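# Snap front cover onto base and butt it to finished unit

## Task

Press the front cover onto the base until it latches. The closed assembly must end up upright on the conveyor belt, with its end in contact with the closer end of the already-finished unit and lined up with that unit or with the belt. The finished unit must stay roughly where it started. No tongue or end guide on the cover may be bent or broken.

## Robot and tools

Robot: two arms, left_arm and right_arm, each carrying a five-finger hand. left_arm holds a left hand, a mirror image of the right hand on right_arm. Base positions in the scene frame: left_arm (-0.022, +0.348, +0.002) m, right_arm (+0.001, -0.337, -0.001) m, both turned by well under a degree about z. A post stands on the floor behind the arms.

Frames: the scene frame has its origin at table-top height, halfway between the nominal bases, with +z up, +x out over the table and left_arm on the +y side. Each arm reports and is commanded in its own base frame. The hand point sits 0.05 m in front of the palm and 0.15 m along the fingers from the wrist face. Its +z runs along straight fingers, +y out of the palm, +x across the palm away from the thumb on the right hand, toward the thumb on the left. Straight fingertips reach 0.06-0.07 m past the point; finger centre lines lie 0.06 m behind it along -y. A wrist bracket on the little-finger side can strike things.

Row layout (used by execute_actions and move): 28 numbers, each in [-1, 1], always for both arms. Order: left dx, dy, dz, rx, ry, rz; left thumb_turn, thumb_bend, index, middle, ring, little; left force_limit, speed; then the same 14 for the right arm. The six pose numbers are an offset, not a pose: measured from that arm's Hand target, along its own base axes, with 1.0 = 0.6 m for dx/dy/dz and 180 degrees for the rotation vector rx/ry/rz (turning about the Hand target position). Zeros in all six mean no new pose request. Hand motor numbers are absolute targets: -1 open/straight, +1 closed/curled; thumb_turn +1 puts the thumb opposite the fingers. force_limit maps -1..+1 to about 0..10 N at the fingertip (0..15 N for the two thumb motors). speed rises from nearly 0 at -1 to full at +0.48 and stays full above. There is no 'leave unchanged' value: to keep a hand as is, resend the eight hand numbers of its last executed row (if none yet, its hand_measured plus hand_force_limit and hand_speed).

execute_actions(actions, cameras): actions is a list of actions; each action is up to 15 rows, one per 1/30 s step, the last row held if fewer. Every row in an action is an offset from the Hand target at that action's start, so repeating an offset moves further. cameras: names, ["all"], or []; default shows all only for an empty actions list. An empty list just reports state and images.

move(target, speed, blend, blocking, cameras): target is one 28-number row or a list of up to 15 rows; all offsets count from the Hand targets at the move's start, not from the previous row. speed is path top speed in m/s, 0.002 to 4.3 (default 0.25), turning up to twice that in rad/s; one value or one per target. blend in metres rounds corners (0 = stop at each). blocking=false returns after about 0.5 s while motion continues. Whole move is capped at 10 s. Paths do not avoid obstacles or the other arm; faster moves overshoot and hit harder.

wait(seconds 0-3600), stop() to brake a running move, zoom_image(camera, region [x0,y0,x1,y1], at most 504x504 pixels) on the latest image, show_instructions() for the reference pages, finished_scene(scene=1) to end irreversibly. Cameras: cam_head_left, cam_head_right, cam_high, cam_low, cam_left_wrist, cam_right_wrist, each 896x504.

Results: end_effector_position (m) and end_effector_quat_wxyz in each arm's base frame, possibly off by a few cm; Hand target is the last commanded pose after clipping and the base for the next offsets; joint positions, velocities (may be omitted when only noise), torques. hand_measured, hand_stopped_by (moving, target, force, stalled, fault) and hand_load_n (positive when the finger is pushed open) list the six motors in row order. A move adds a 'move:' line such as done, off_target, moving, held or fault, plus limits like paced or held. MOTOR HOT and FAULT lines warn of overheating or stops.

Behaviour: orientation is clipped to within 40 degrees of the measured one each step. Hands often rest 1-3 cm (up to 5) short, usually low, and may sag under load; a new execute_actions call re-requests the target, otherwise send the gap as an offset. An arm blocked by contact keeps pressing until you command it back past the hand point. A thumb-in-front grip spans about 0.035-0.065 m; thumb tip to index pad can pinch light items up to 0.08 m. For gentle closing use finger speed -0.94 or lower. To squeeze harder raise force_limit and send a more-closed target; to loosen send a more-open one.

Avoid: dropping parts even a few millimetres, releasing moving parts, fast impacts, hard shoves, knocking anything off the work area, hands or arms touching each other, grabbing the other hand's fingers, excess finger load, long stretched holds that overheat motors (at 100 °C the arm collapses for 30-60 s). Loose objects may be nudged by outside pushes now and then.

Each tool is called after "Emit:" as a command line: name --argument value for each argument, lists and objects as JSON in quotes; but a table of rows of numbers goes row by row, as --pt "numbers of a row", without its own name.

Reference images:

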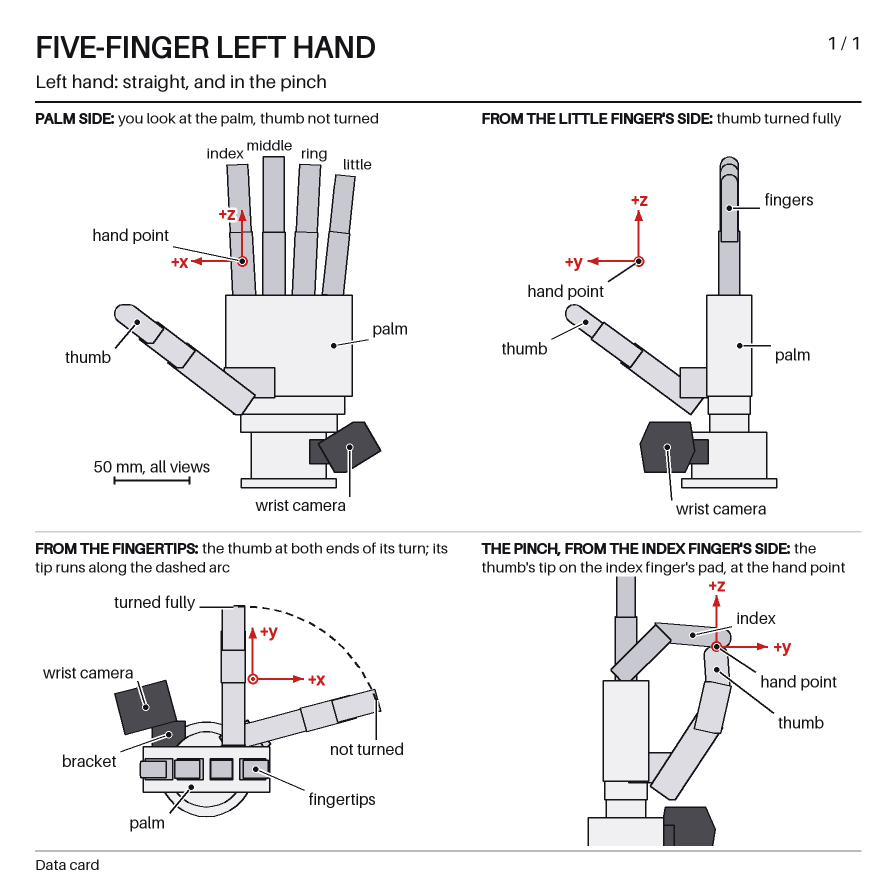

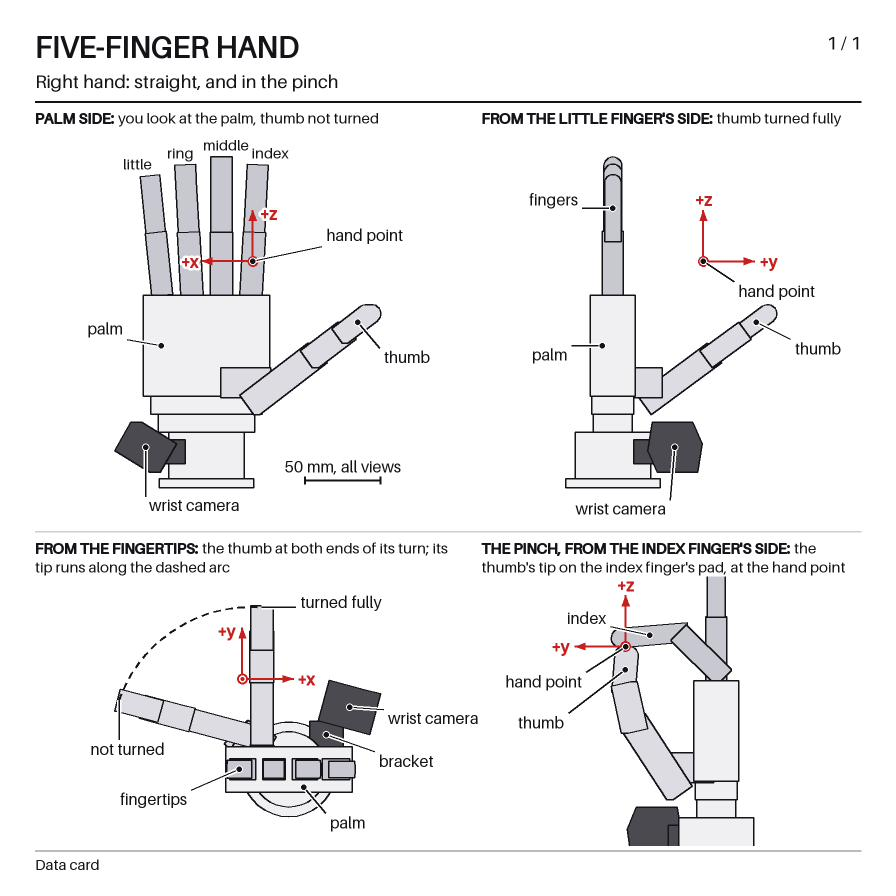

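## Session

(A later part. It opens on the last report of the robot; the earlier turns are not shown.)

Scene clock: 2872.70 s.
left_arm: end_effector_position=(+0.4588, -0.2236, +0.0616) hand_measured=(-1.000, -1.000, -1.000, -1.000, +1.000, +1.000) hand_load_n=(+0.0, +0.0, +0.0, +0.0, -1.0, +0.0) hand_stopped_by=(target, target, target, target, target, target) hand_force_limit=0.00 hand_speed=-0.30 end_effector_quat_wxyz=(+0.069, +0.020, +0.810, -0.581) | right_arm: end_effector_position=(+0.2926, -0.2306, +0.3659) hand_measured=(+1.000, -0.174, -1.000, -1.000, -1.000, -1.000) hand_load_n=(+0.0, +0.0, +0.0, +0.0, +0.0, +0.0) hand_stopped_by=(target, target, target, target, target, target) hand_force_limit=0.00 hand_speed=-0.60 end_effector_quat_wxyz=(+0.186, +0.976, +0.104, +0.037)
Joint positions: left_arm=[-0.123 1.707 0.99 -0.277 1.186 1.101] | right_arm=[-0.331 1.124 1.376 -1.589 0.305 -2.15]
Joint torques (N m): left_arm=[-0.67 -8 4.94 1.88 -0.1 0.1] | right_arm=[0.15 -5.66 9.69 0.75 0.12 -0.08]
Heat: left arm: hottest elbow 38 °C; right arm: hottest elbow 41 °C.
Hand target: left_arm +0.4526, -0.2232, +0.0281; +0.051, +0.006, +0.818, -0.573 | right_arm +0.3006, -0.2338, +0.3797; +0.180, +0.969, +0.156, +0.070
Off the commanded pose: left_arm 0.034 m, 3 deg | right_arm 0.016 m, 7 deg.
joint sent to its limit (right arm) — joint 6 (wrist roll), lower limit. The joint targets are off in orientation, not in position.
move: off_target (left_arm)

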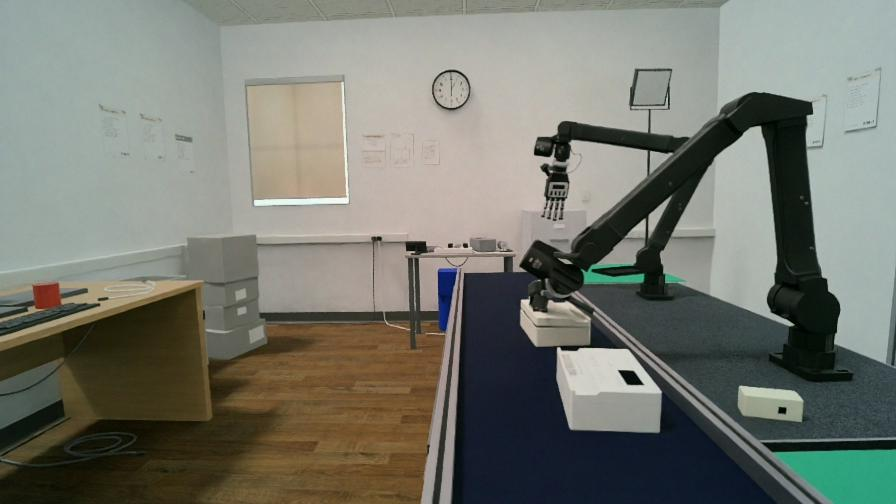

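Emit:
move --target '[-0.01,0,-0.04,0,0,0,-1,-1,-1,-1,1,1,0,-0.3,0,0,0,0,0,0,1,-0.17,-1,-1,-1,-1,0.0,-0.6]' --speed 0.03 --cameras '["cam_low"]'

Emit:
zoom_image --camera "cam_low" --region '[510, 260, 610, 350]'

Scene clock: 2876.70 s.
left_arm: end_effector_position=(+0.4599, -0.2245, +0.0547) hand_measured=(-1.000, -1.000, -1.000, -1.000, +1.000, +1.000) hand_load_n=(+0.5, +0.0, +0.0, +0.0, -1.0, +0.0) hand_stopped_by=(target, target, target, target, target, target) hand_force_limit=0.00 hand_speed=-0.30 end_effector_quat_wxyz=(+0.077, +0.025, +0.805, -0.587) | right_arm: end_effector_position=(+0.2926, -0.2306, +0.3659) hand_measured=(+1.000, -0.174, -1.000, -1.000, -1.000, -1.000) hand_load_n=(+0.0, +0.0, +0.0, -0.5, +0.0, +0.0) hand_stopped_by=(target, target, target, target, target, target) hand_force_limit=0.00 hand_speed=-0.60 end_effector_quat_wxyz=(+0.186, +0.976, +0.104, +0.037)
Joint positions: left_arm=[-0.122 1.72 0.97 -0.209 1.197 1.086] | right_arm=[-0.331 1.124 1.376 -1.589 0.305 -2.15]
Joint torques (N m): left_arm=[-0.91 -6.3 3.7 1.84 -0.55 0.22] | right_arm=[0.15 -5.71 9.69 0.76 0.12 -0.08]
Heat: left arm: hottest elbow 38 °C; right arm: hottest elbow 41 °C.
Hand target: left_arm +0.4466, -0.2232, +0.0041; +0.052, +0.006, +0.818, -0.573 | right_arm +0.3006, -0.2338, +0.3797; +0.180, +0.969, +0.156, +0.070
Off the commanded pose: left_arm 0.052 m, 4 deg | right_arm 0.016 m, 7 deg.
joint sent to its limit (right arm) — joint 6 (wrist roll), lower limit. The joint targets are off in orientation, not in position.
move: off_target (left_arm)

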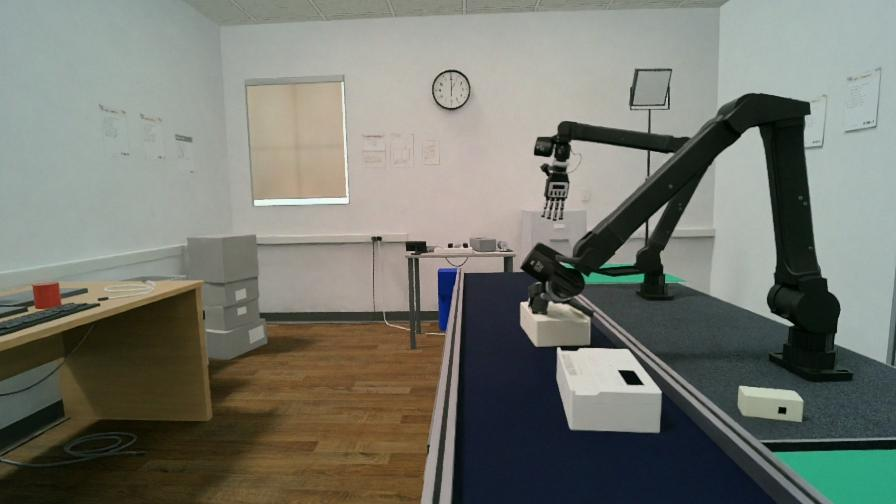

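Scaled by 5.040 from the camera's image (finer frame: 1280x720).

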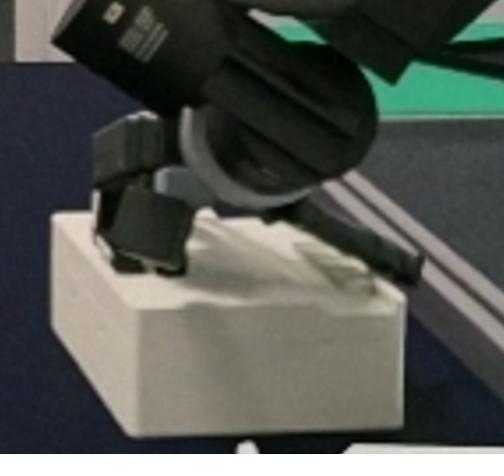

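Emit:
move --pt "0.015 0 0.1 0 0 0 -1 -1 -1 -1 1 1 0 -0.3 0 0 0 0 0 0 1 -0.17 -1 -1 -1 -1 0.0 -0.6" --pt "0.015 0.03 0.25 0 0 0 -1 -1 -1 -1 1 1 0 -0.3 0 0 0 0 0 0 1 -0.17 -1 -1 -1 -1 0.0 -0.6" --speed '[0.04,0.1]' --blend 0.02 --cameras '["cam_low","cam_high","cam_left_wrist","cam_head_left","cam_head_right"]'

Emit:
zoom_image --camera "cam_low" --region '[515, 290, 595, 350]'

Emit:
zoom_image --camera "cam_high" --region '[410, 250, 490, 340]'

Emit:
zoom_image --camera "cam_head_right" --region '[350, 290, 460, 380]'

Scene clock: 2884.20 s.
left_arm: end_effector_position=(+0.4399, -0.2073, +0.1354) hand_measured=(-1.000, -1.000, -1.000, -1.000, +1.000, +1.000) hand_load_n=(+0.0, +0.0, +0.0, -0.5, +0.0, +0.0) hand_stopped_by=(target, target, target, target, target, target) hand_force_limit=0.00 hand_speed=-0.30 end_effector_quat_wxyz=(+0.030, -0.008, +0.821, -0.570) | right_arm: end_effector_position=(+0.2926, -0.2306, +0.3659) hand_measured=(+1.000, -0.174, -1.000, -1.000, -1.000, -1.000) hand_load_n=(+0.0, -0.5, +0.0, +0.0, +0.0, +0.0) hand_stopped_by=(target, target, target, target, target, target) hand_force_limit=0.00 hand_speed=-0.60 end_effector_quat_wxyz=(+0.186, +0.976, +0.104, +0.037)
Joint positions: left_arm=[-0.097 1.582 1.092 -0.674 1.183 1.178] | right_arm=[-0.331 1.124 1.376 -1.589 0.305 -2.15]
Joint torques (N m): left_arm=[0.44 -12.4 9.77 0.75 0.76 0.11] | right_arm=[0.15 -5.66 9.69 0.75 0.12 -0.08]
Heat: left arm: hottest elbow 38 °C; right arm: hottest elbow 41 °C.
Hand target: left_arm +0.4556, -0.2052, +0.1540; +0.052, +0.006, +0.818, -0.573 | right_arm +0.3006, -0.2338, +0.3797; +0.180, +0.969, +0.156, +0.070
Off the commanded pose: left_arm 0.025 m, 3 deg | right_arm 0.016 m, 7 deg.
joint sent to its limit (right arm) — joint 6 (wrist roll), lower limit. The joint targets are off in orientation, not in position.
move: off_target (left_arm)
Images, in order (width x height): cam_head_left 896x504, cam_head_right 896x504, cam_high 896x504, cam_low 896x504, cam_left_wrist 896x504.

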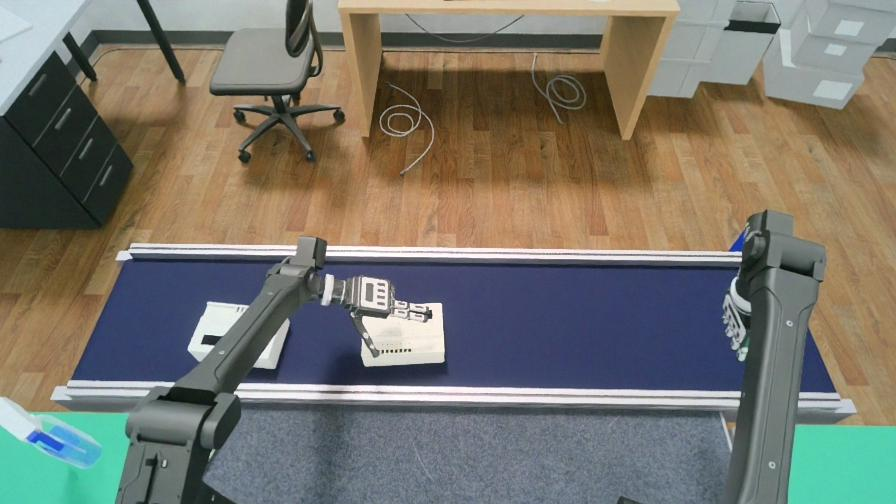

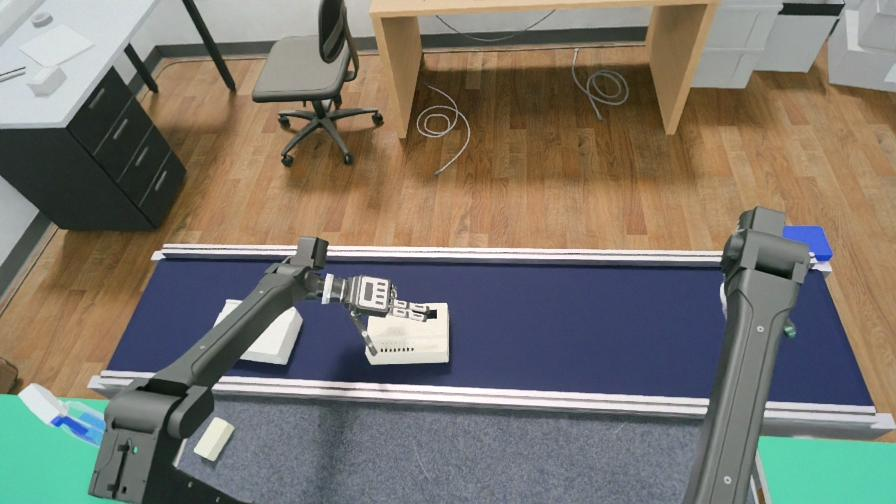

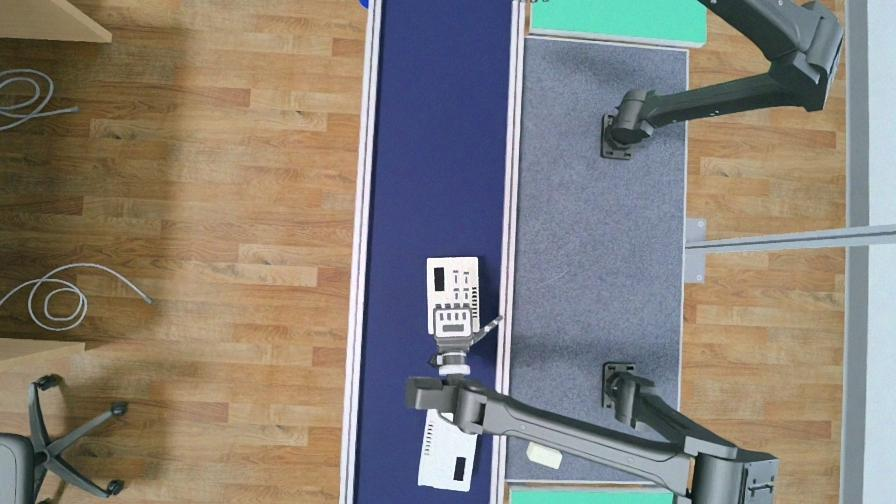

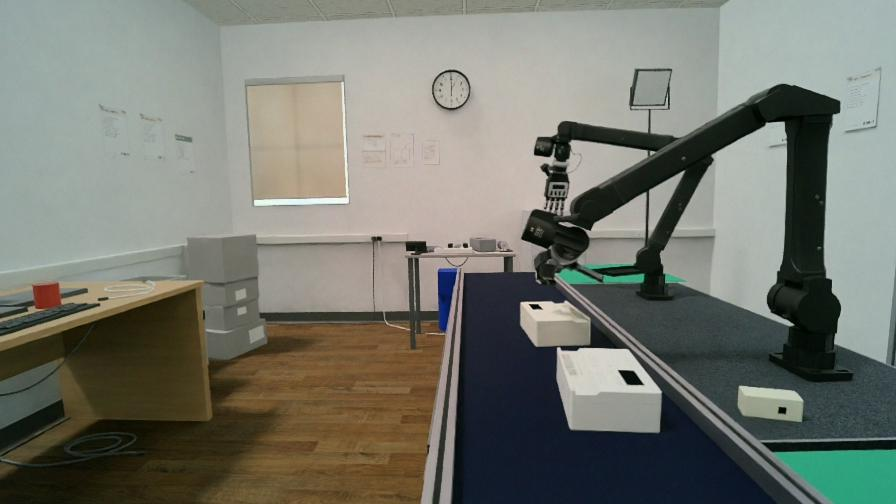

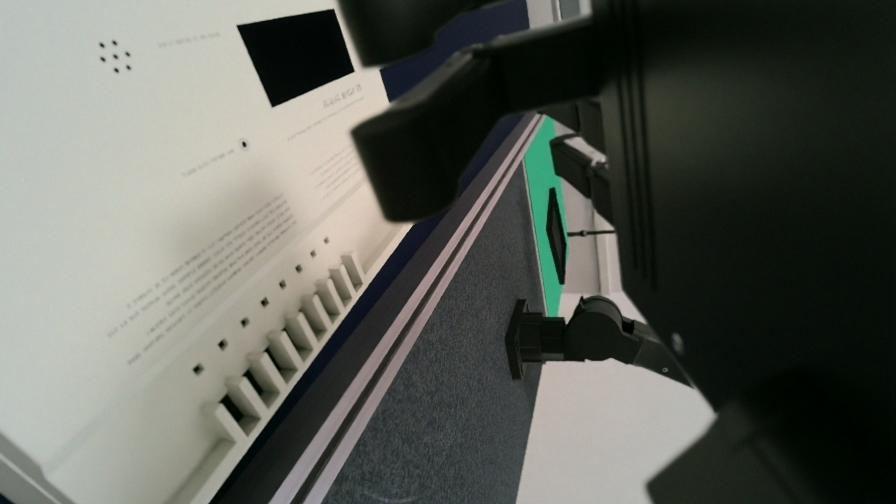

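Scaled by 6.300 from the camera's image (finer frame: 1280x720).

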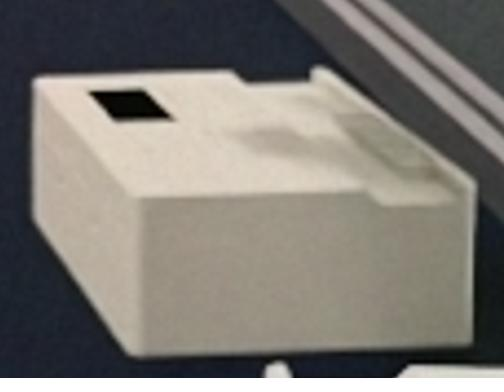

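Scaled by 5.600 from the camera's image (finer frame: 1280x720).

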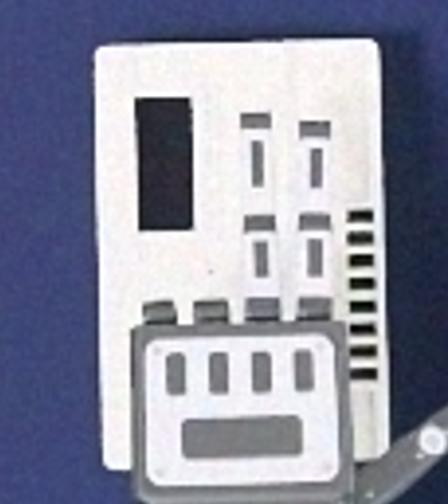

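Scaled by 4.582 from the camera's image (finer frame: 1280x720).

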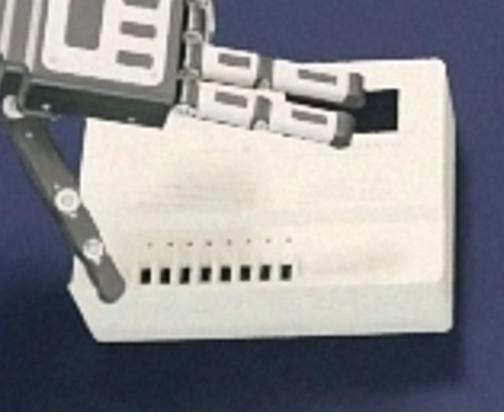

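Emit:
move --pt "0.13 0.08 0.03 0 0 0 1 -0.9 -1 -1 -1 -1 0 -0.2 0 0 0 0 0 0 1 -0.17 -1 -1 -1 -1 0.0 -0.6" --speed '[0.15]' --cameras '["cam_left_wrist"]'

Emit:
zoom_image --camera "cam_left_wrist" --region '[150, 60, 550, 360]'

Scene clock: 2889.67 s.
left_arm: end_effector_position=(+0.5195, -0.1576, +0.1612) hand_measured=(+1.000, -0.900, -1.000, -1.000, -1.000, -1.000) hand_load_n=(+0.0, +0.0, +0.0, +0.0, +0.0, +0.0) hand_stopped_by=(target, target, target, target, target, target) hand_force_limit=0.00 hand_speed=-0.20 end_effector_quat_wxyz=(+0.038, -0.007, +0.820, -0.572) | right_arm: end_effector_position=(+0.2926, -0.2306, +0.3659) hand_measured=(+1.000, -0.174, -1.000, -1.000, -1.000, -1.000) hand_load_n=(+0.0, +0.0, +0.0, +0.0, +0.0, +0.0) hand_stopped_by=(target, target, target, target, target, target) hand_force_limit=0.00 hand_speed=-0.60 end_effector_quat_wxyz=(+0.186, +0.976, +0.104, +0.037)
Joint positions: left_arm=[0.01 1.767 1.421 -1.049 1.214 1.443] | right_arm=[-0.331 1.124 1.376 -1.589 0.305 -2.15]
Joint torques (N m): left_arm=[-0.38 -13.68 10.29 0.57 0.84 0.15] | right_arm=[0.15 -5.66 9.69 0.75 0.13 -0.08]
Heat: left arm: hottest elbow 38 °C; right arm: hottest elbow 41 °C.
Hand target: left_arm +0.5336, -0.1572, +0.1718; +0.051, +0.006, +0.818, -0.573 | right_arm +0.3006, -0.2338, +0.3797; +0.180, +0.969, +0.156, +0.070
Off the commanded pose: left_arm 0.018 m, 2 deg | right_arm 0.016 m, 7 deg.
joint sent to its limit (right arm) — joint 6 (wrist roll), lower limit. The joint targets are off in orientation, not in position.
move: off_target (left_arm)

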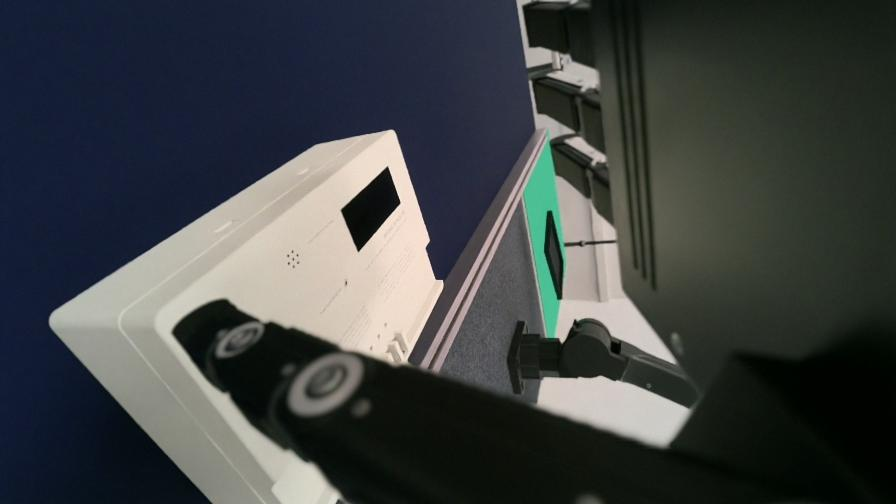

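Scaled by 1.260 from the camera's image (finer frame: 1280x720).

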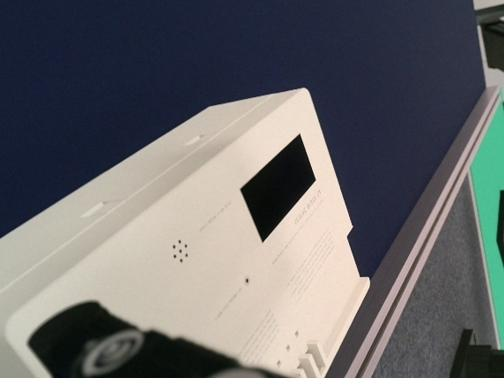

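Emit:
execute_actions --actions '[]' --cameras '["cam_head_left","cam_head_right","cam_high","cam_right_wrist"]'

Emit:
zoom_image --camera "cam_head_right" --region '[360, 335, 456, 375]'

Emit:
zoom_image --camera "cam_head_left" --region '[355, 335, 451, 375]'

Emit:
zoom_image --camera "cam_high" --region '[400, 240, 500, 500]'

Scene clock: 2894.43 s.
left_arm: end_effector_position=(+0.5195, -0.1576, +0.1611) hand_measured=(+1.000, -0.900, -1.000, -1.000, -1.000, -1.000) hand_load_n=(+0.0, +0.0, +0.0, +0.0, +0.0, +0.0) hand_stopped_by=(target, target, target, target, target, target) hand_force_limit=0.00 hand_speed=-0.20 end_effector_quat_wxyz=(+0.038, -0.007, +0.820, -0.572) | right_arm: end_effector_position=(+0.2926, -0.2306, +0.3659) hand_measured=(+1.000, -0.174, -1.000, -1.000, -1.000, -1.000) hand_load_n=(+0.0, -0.5, +0.0, +0.0, +0.0, +0.0) hand_stopped_by=(target, target, target, target, target, target) hand_force_limit=0.00 hand_speed=-0.60 end_effector_quat_wxyz=(+0.186, +0.976, +0.104, +0.037)
Joint positions: left_arm=[0.01 1.767 1.421 -1.049 1.214 1.443] | right_arm=[-0.331 1.124 1.376 -1.589 0.305 -2.15]
Joint velocities: within noise
Joint torques (N m): left_arm=[-0.32 -13.63 10.22 0.39 0.83 0.15] | right_arm=[0.15 -5.66 9.7 0.75 0.12 -0.08]
Heat: left arm: hottest elbow 38 °C; right arm: hottest elbow 41 °C.
Hand target: left_arm +0.5337, -0.1572, +0.1718; +0.051, +0.006, +0.818, -0.573 | right_arm +0.3006, -0.2338, +0.3797; +0.180, +0.969, +0.156, +0.070
Off the commanded pose: left_arm 0.018 m, 2 deg | right_arm 0.016 m, 7 deg.
Images, in order (width x height): cam_head_left 896x504, cam_head_right 896x504, cam_high 896x504, cam_right_wrist 896x504.

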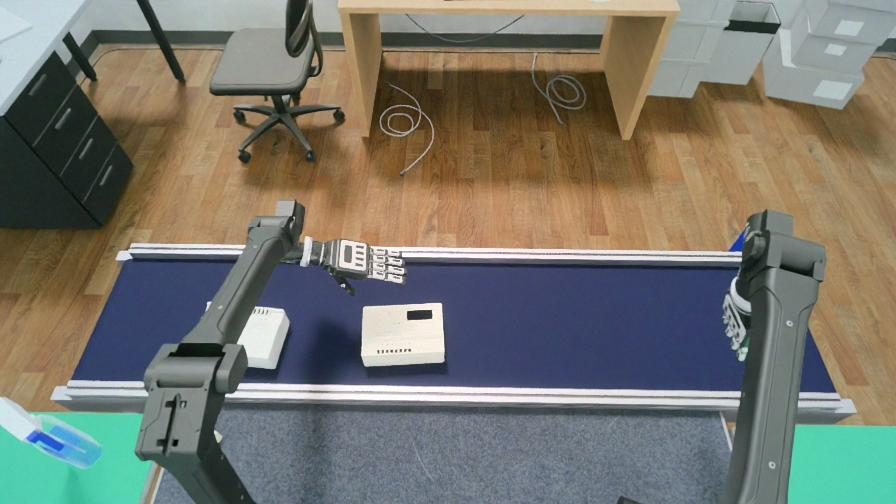

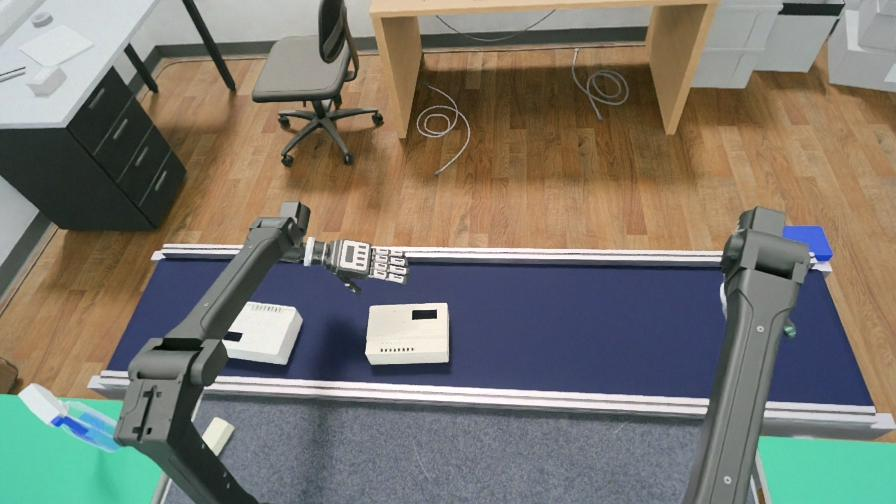

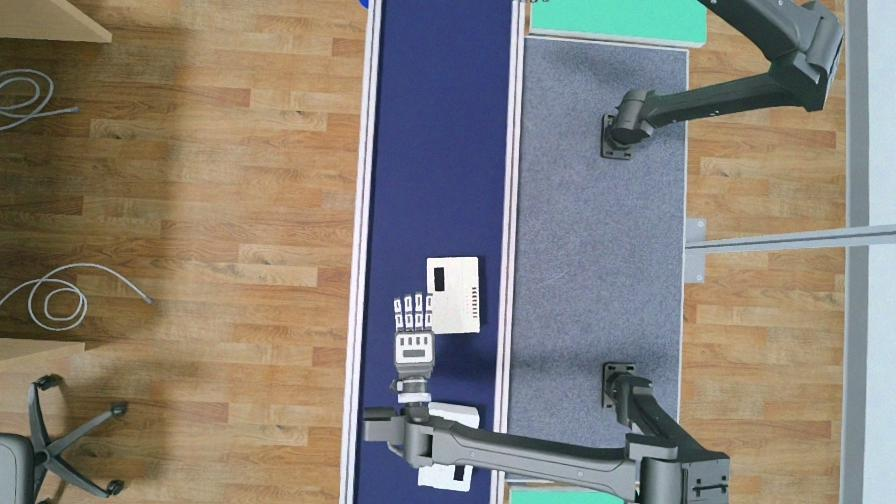

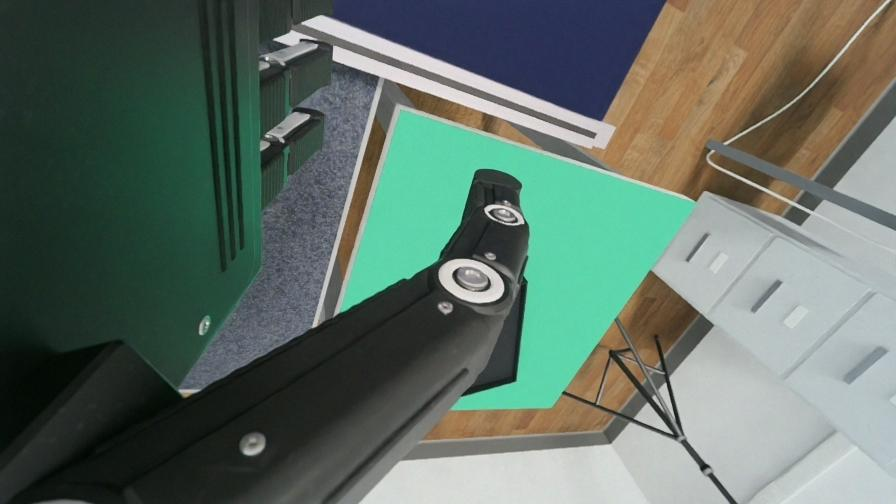

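Scaled by 5.250 from the camera's image (finer frame: 1280x720).

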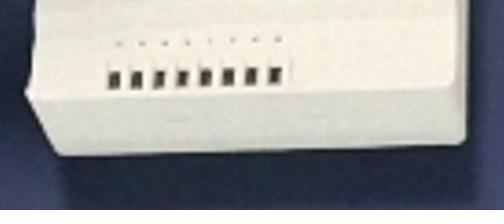

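Scaled by 5.250 from the camera's image (finer frame: 1280x720).

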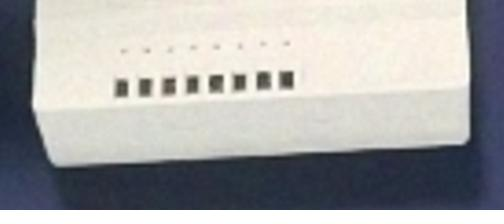

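Scaled by 1.938 from the camera's image (finer frame: 1280x720).

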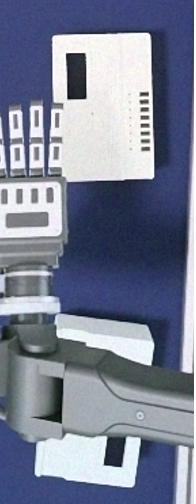

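Emit:
move --pt "-0.181 -0.11 0 0 0 0 -1 -1 -1 -1 -1 -1 0 0.2 0 0 0 0 0 0 1 -0.17 -1 -1 -1 -1 0.0 -0.6" --pt "-0.181 -0.11 0 0 0 0 -1 -1 1 1 1 1 0 0.2 0 0 0 0 0 0 1 -0.17 -1 -1 -1 -1 0.0 -0.6" --pt "-0.181 -0.11 -0.17 0 0 0 -1 -1 1 1 1 1 0 0.2 0 0 0 0 0 0 1 -0.17 -1 -1 -1 -1 0.0 -0.6" --pt "-0.181 -0.11 -0.21 0 0 0 -1 -1 1 1 1 1 0 0.2 0 0 0 0 0 0 1 -0.17 -1 -1 -1 -1 0.0 -0.6" --speed '[0.2,0.2,0.15,0.03]' --cameras '["cam_low"]'

Emit:
zoom_image --camera "cam_low" --region '[510, 260, 610, 350]'

Scene clock: 2919.13 s.
left_arm: end_effector_position=(+0.4275, -0.2243, +0.0591) hand_measured=(-1.000, -1.000, +1.000, +1.000, +1.000, +1.000) hand_load_n=(+0.0, +0.0, -2.5, +0.0, +0.0, +0.0) hand_stopped_by=(target, target, target, target, target, target) hand_force_limit=0.00 hand_speed=0.20 end_effector_quat_wxyz=(+0.058, +0.013, +0.816, -0.575) | right_arm: end_effector_position=(+0.2926, -0.2306, +0.3659) hand_measured=(+1.000, -0.174, -1.000, -1.000, -1.000, -1.000) hand_load_n=(+0.0, +0.0, +0.0, +0.0, +0.0, +0.5) hand_stopped_by=(target, target, target, target, target, target) hand_force_limit=0.00 hand_speed=-0.60 end_effector_quat_wxyz=(+0.186, +0.976, +0.104, +0.037)
Joint positions: left_arm=[-0.137 1.65 0.914 -0.279 1.169 1.094] | right_arm=[-0.331 1.124 1.376 -1.589 0.305 -2.15]
Joint torques (N m): left_arm=[-0.5 -9.11 5.3 1.99 0.41 -0.06] | right_arm=[0.15 -5.66 9.69 0.75 0.12 -0.08]
Heat: left arm: hottest elbow 39 °C; right arm: hottest elbow 41 °C.
Hand target: left_arm +0.4252, -0.2233, +0.0461; +0.052, +0.006, +0.818, -0.573 | right_arm +0.3006, -0.2338, +0.3797; +0.180, +0.969, +0.156, +0.070
Off the commanded pose: left_arm 0.014 m, 1 deg | right_arm 0.016 m, 7 deg.
joint sent to its limit (right arm) — joint 6 (wrist roll), lower limit. The joint targets are off in orientation, not in position.
move: off_target (left_arm)

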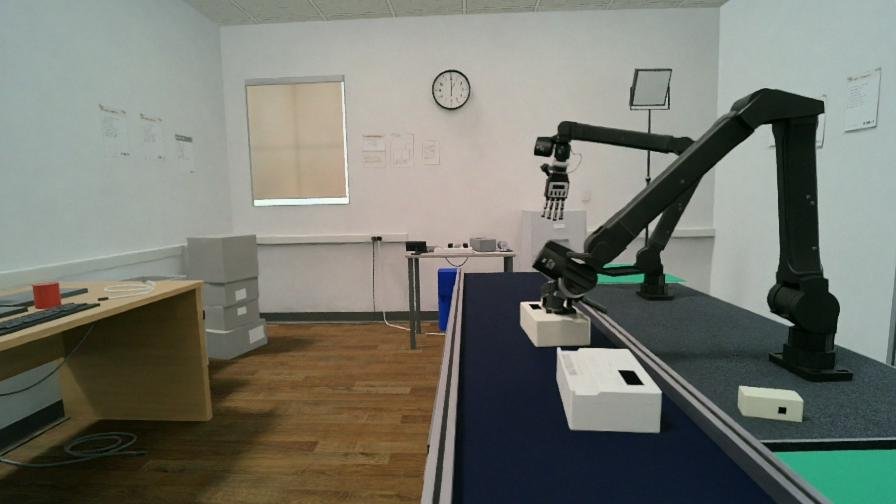

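Scaled by 5.040 from the camera's image (finer frame: 1280x720).

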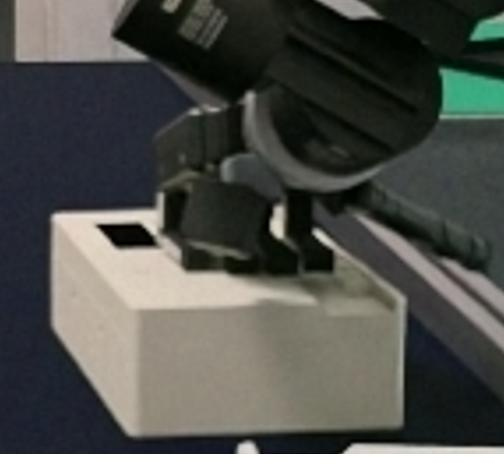

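Emit:
move --pt "0 0 -0.065 0 0 0 -1 -1 1 1 1 1 0 0.2 0 0 0 0 0 0 1 -0.17 -1 -1 -1 -1 0.0 -0.6" --speed '[0.04]' --cameras '["cam_low"]'

Emit:
zoom_image --camera "cam_low" --region '[510, 260, 610, 350]'

Scene clock: 2927.10 s.
left_arm: end_effector_position=(+0.4316, -0.2283, +0.0559) hand_measured=(-1.000, -1.000, +1.000, +1.000, +1.000, +1.000) hand_load_n=(-0.5, +0.0, +0.5, -1.0, +0.0, +0.0) hand_stopped_by=(target, target, target, target, target, target) hand_force_limit=0.00 hand_speed=0.20 end_effector_quat_wxyz=(+0.071, +0.027, +0.805, -0.589) | right_arm: end_effector_position=(+0.2926, -0.2306, +0.3659) hand_measured=(+1.000, -0.174, -1.000, -1.000, -1.000, -1.000) hand_load_n=(+0.0, +0.0, +0.0, +0.0, +0.0, +0.0) hand_stopped_by=(target, target, target, target, target, target) hand_force_limit=0.00 hand_speed=-0.60 end_effector_quat_wxyz=(+0.186, +0.976, +0.104, +0.037)
Joint positions: left_arm=[-0.136 1.666 0.897 -0.184 1.198 1.072] | right_arm=[-0.331 1.124 1.376 -1.589 0.305 -2.15]
Joint torques (N m): left_arm=[0.21 -5.19 4.05 2.1 -0.72 0.26] | right_arm=[0.15 -5.66 9.7 0.75 0.12 -0.08]
Heat: left arm: hottest elbow 39 °C; right arm: hottest elbow 41 °C.
Hand target: left_arm +0.4250, -0.2232, +0.0069; +0.051, +0.006, +0.818, -0.573 | right_arm +0.3006, -0.2338, +0.3797; +0.180, +0.969, +0.156, +0.070
Off the commanded pose: left_arm 0.050 m, 4 deg | right_arm 0.016 m, 7 deg.
joint sent to its limit (right arm) — joint 6 (wrist roll), lower limit. The joint targets are off in orientation, not in position.
move: off_target (left_arm)

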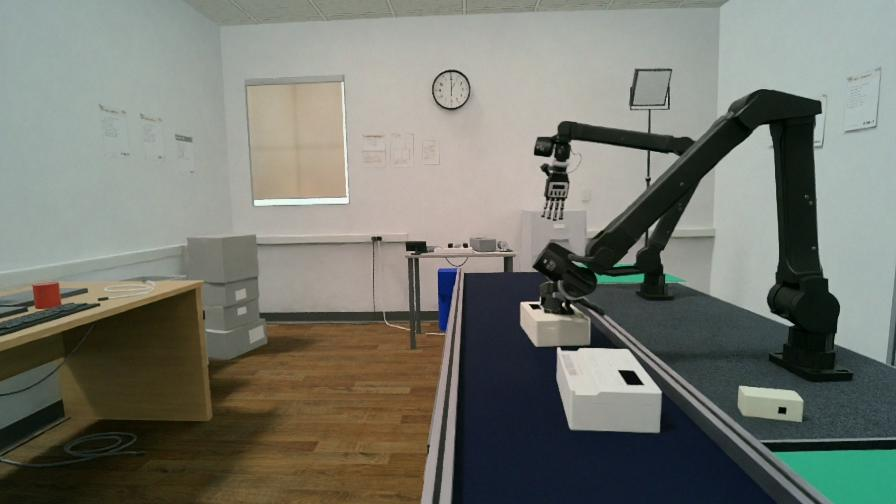

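Scaled by 5.040 from the camera's image (finer frame: 1280x720).

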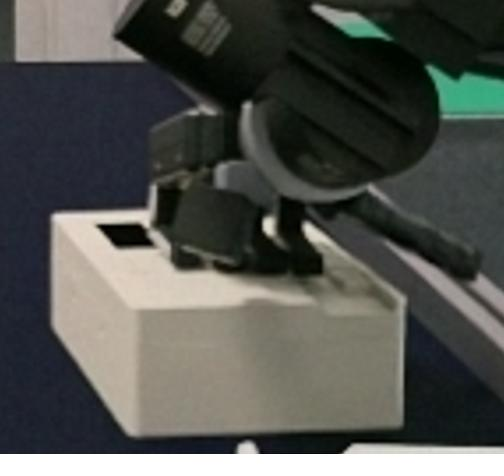

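Emit:
move --pt "0 0 0.32 0 0 0 -1 -1 1 1 1 1 0 0.2 0 0 0 0 0 0 1 -0.17 -1 -1 -1 -1 0.0 -0.6" --pt "0.028 -0.22 0.32 0 0 0 -1 -1 1 1 1 1 0 0.2 0 0 0 0 0 0 1 -0.17 -1 -1 -1 -1 0.0 -0.6" --pt "0.028 -0.22 0.32 0 0 0 -1 -1 0 0 0 0 0 0.2 0 0 0 0 0 0 1 -0.17 -1 -1 -1 -1 0.0 -0.6" --speed '[0.1,0.15,0.15]' --blend 0.02 --cameras '["cam_high","cam_low","cam_left_wrist","cam_head_right"]'

Emit:
zoom_image --camera "cam_high" --region '[400, 210, 500, 350]'

Scene clock: 2958.33 s.
left_arm: end_effector_position=(+0.4241, -0.3473, +0.1801) hand_measured=(-1.000, -1.000, +0.000, +0.000, +0.000, +0.000) hand_load_n=(+0.0, +0.0, +0.0, -0.5, +0.0, +0.0) hand_stopped_by=(target, target, target, target, target, target) hand_force_limit=0.00 hand_speed=0.20 end_effector_quat_wxyz=(+0.033, -0.002, +0.825, -0.564) | right_arm: end_effector_position=(+0.2926, -0.2306, +0.3659) hand_measured=(+1.000, -0.174, -1.000, -1.000, -1.000, -1.000) hand_load_n=(+0.0, -0.5, +0.0, +0.0, +0.0, +0.0) hand_stopped_by=(target, target, target, target, target, target) hand_force_limit=0.00 hand_speed=-0.60 end_effector_quat_wxyz=(+0.186, +0.976, +0.104, +0.037)
Joint positions: left_arm=[-0.4 1.532 1.115 -0.301 0.989 0.687] | right_arm=[-0.331 1.124 1.376 -1.589 0.305 -2.15]
Joint torques (N m): left_arm=[-0.03 -10.64 10.74 2.35 0.28 -0.16] | right_arm=[0.15 -5.66 9.69 0.75 0.12 -0.08]
Heat: left arm: hottest elbow 38 °C; right arm: hottest elbow 41 °C.
Hand target: left_arm +0.4418, -0.3552, +0.1991; +0.052, +0.006, +0.818, -0.573 | right_arm +0.3006, -0.2338, +0.3797; +0.180, +0.969, +0.156, +0.070
Off the commanded pose: left_arm 0.027 m, 3 deg | right_arm 0.016 m, 7 deg.
joint sent to its limit (right arm) — joint 6 (wrist roll), lower limit. The joint targets are off in orientation, not in position.
move: off_target (left_arm); target 3's new numbers were sent with left_arm's hand 0.027 m and 3 deg from that target
Images, in order (width x height): cam_head_right 896x504, cam_high 896x504, cam_low 896x504, cam_left_wrist 896x504.

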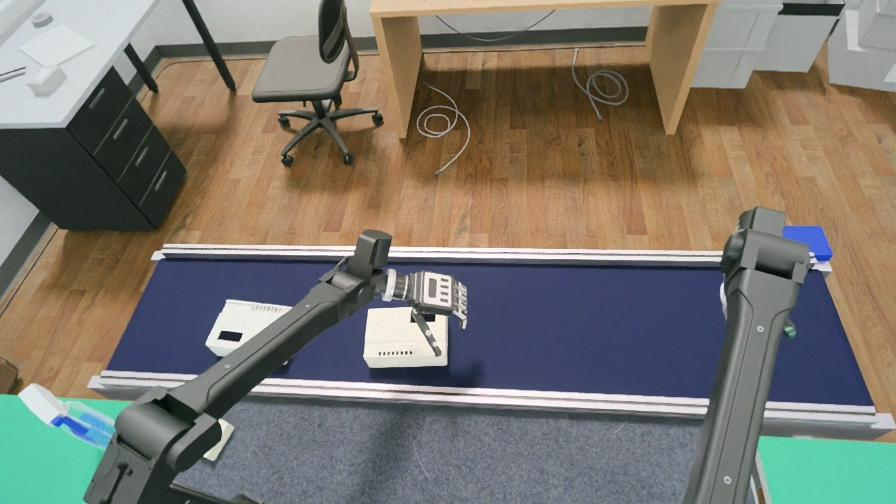

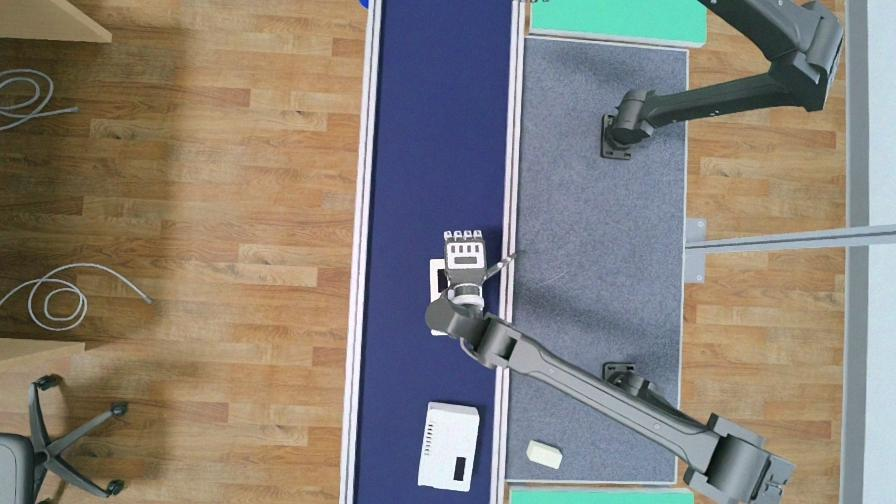

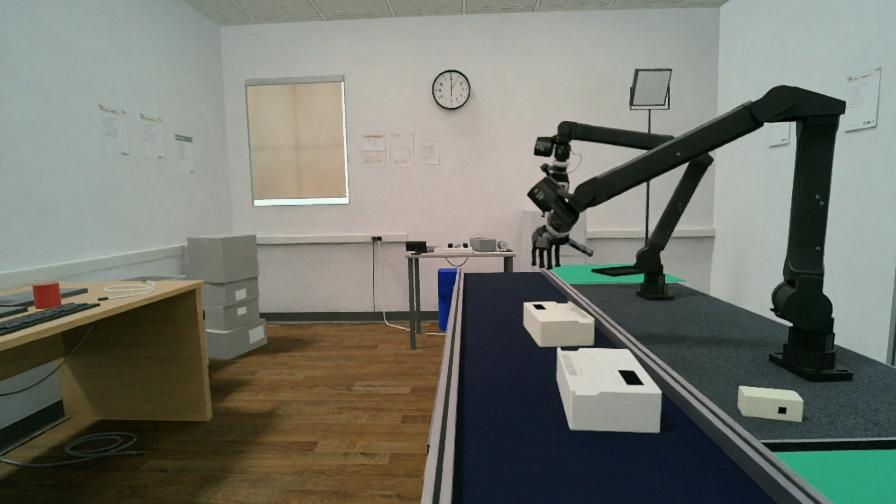

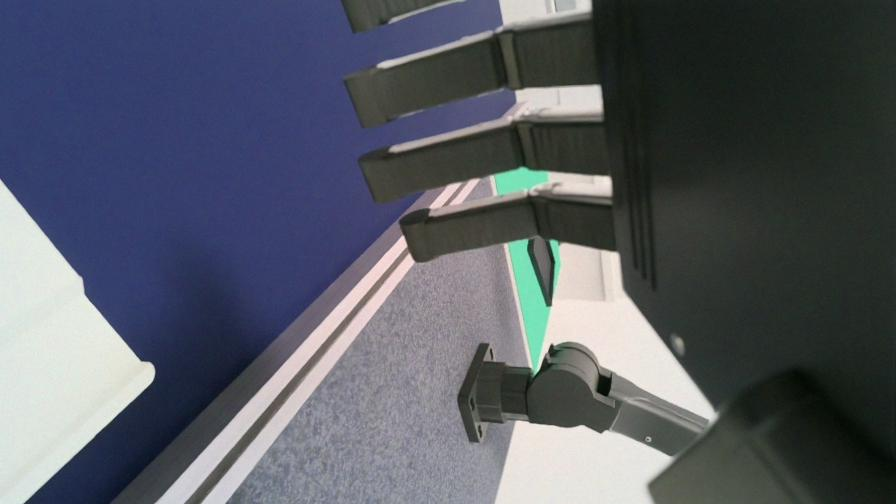

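Scaled by 3.600 from the camera's image (finer frame: 1280x720).

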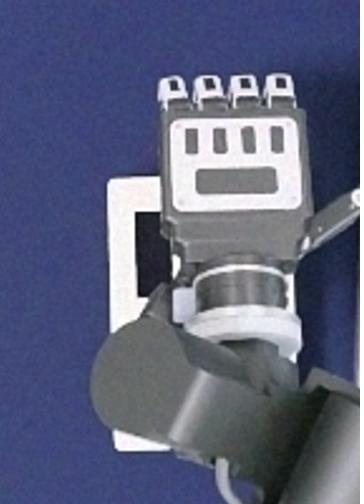

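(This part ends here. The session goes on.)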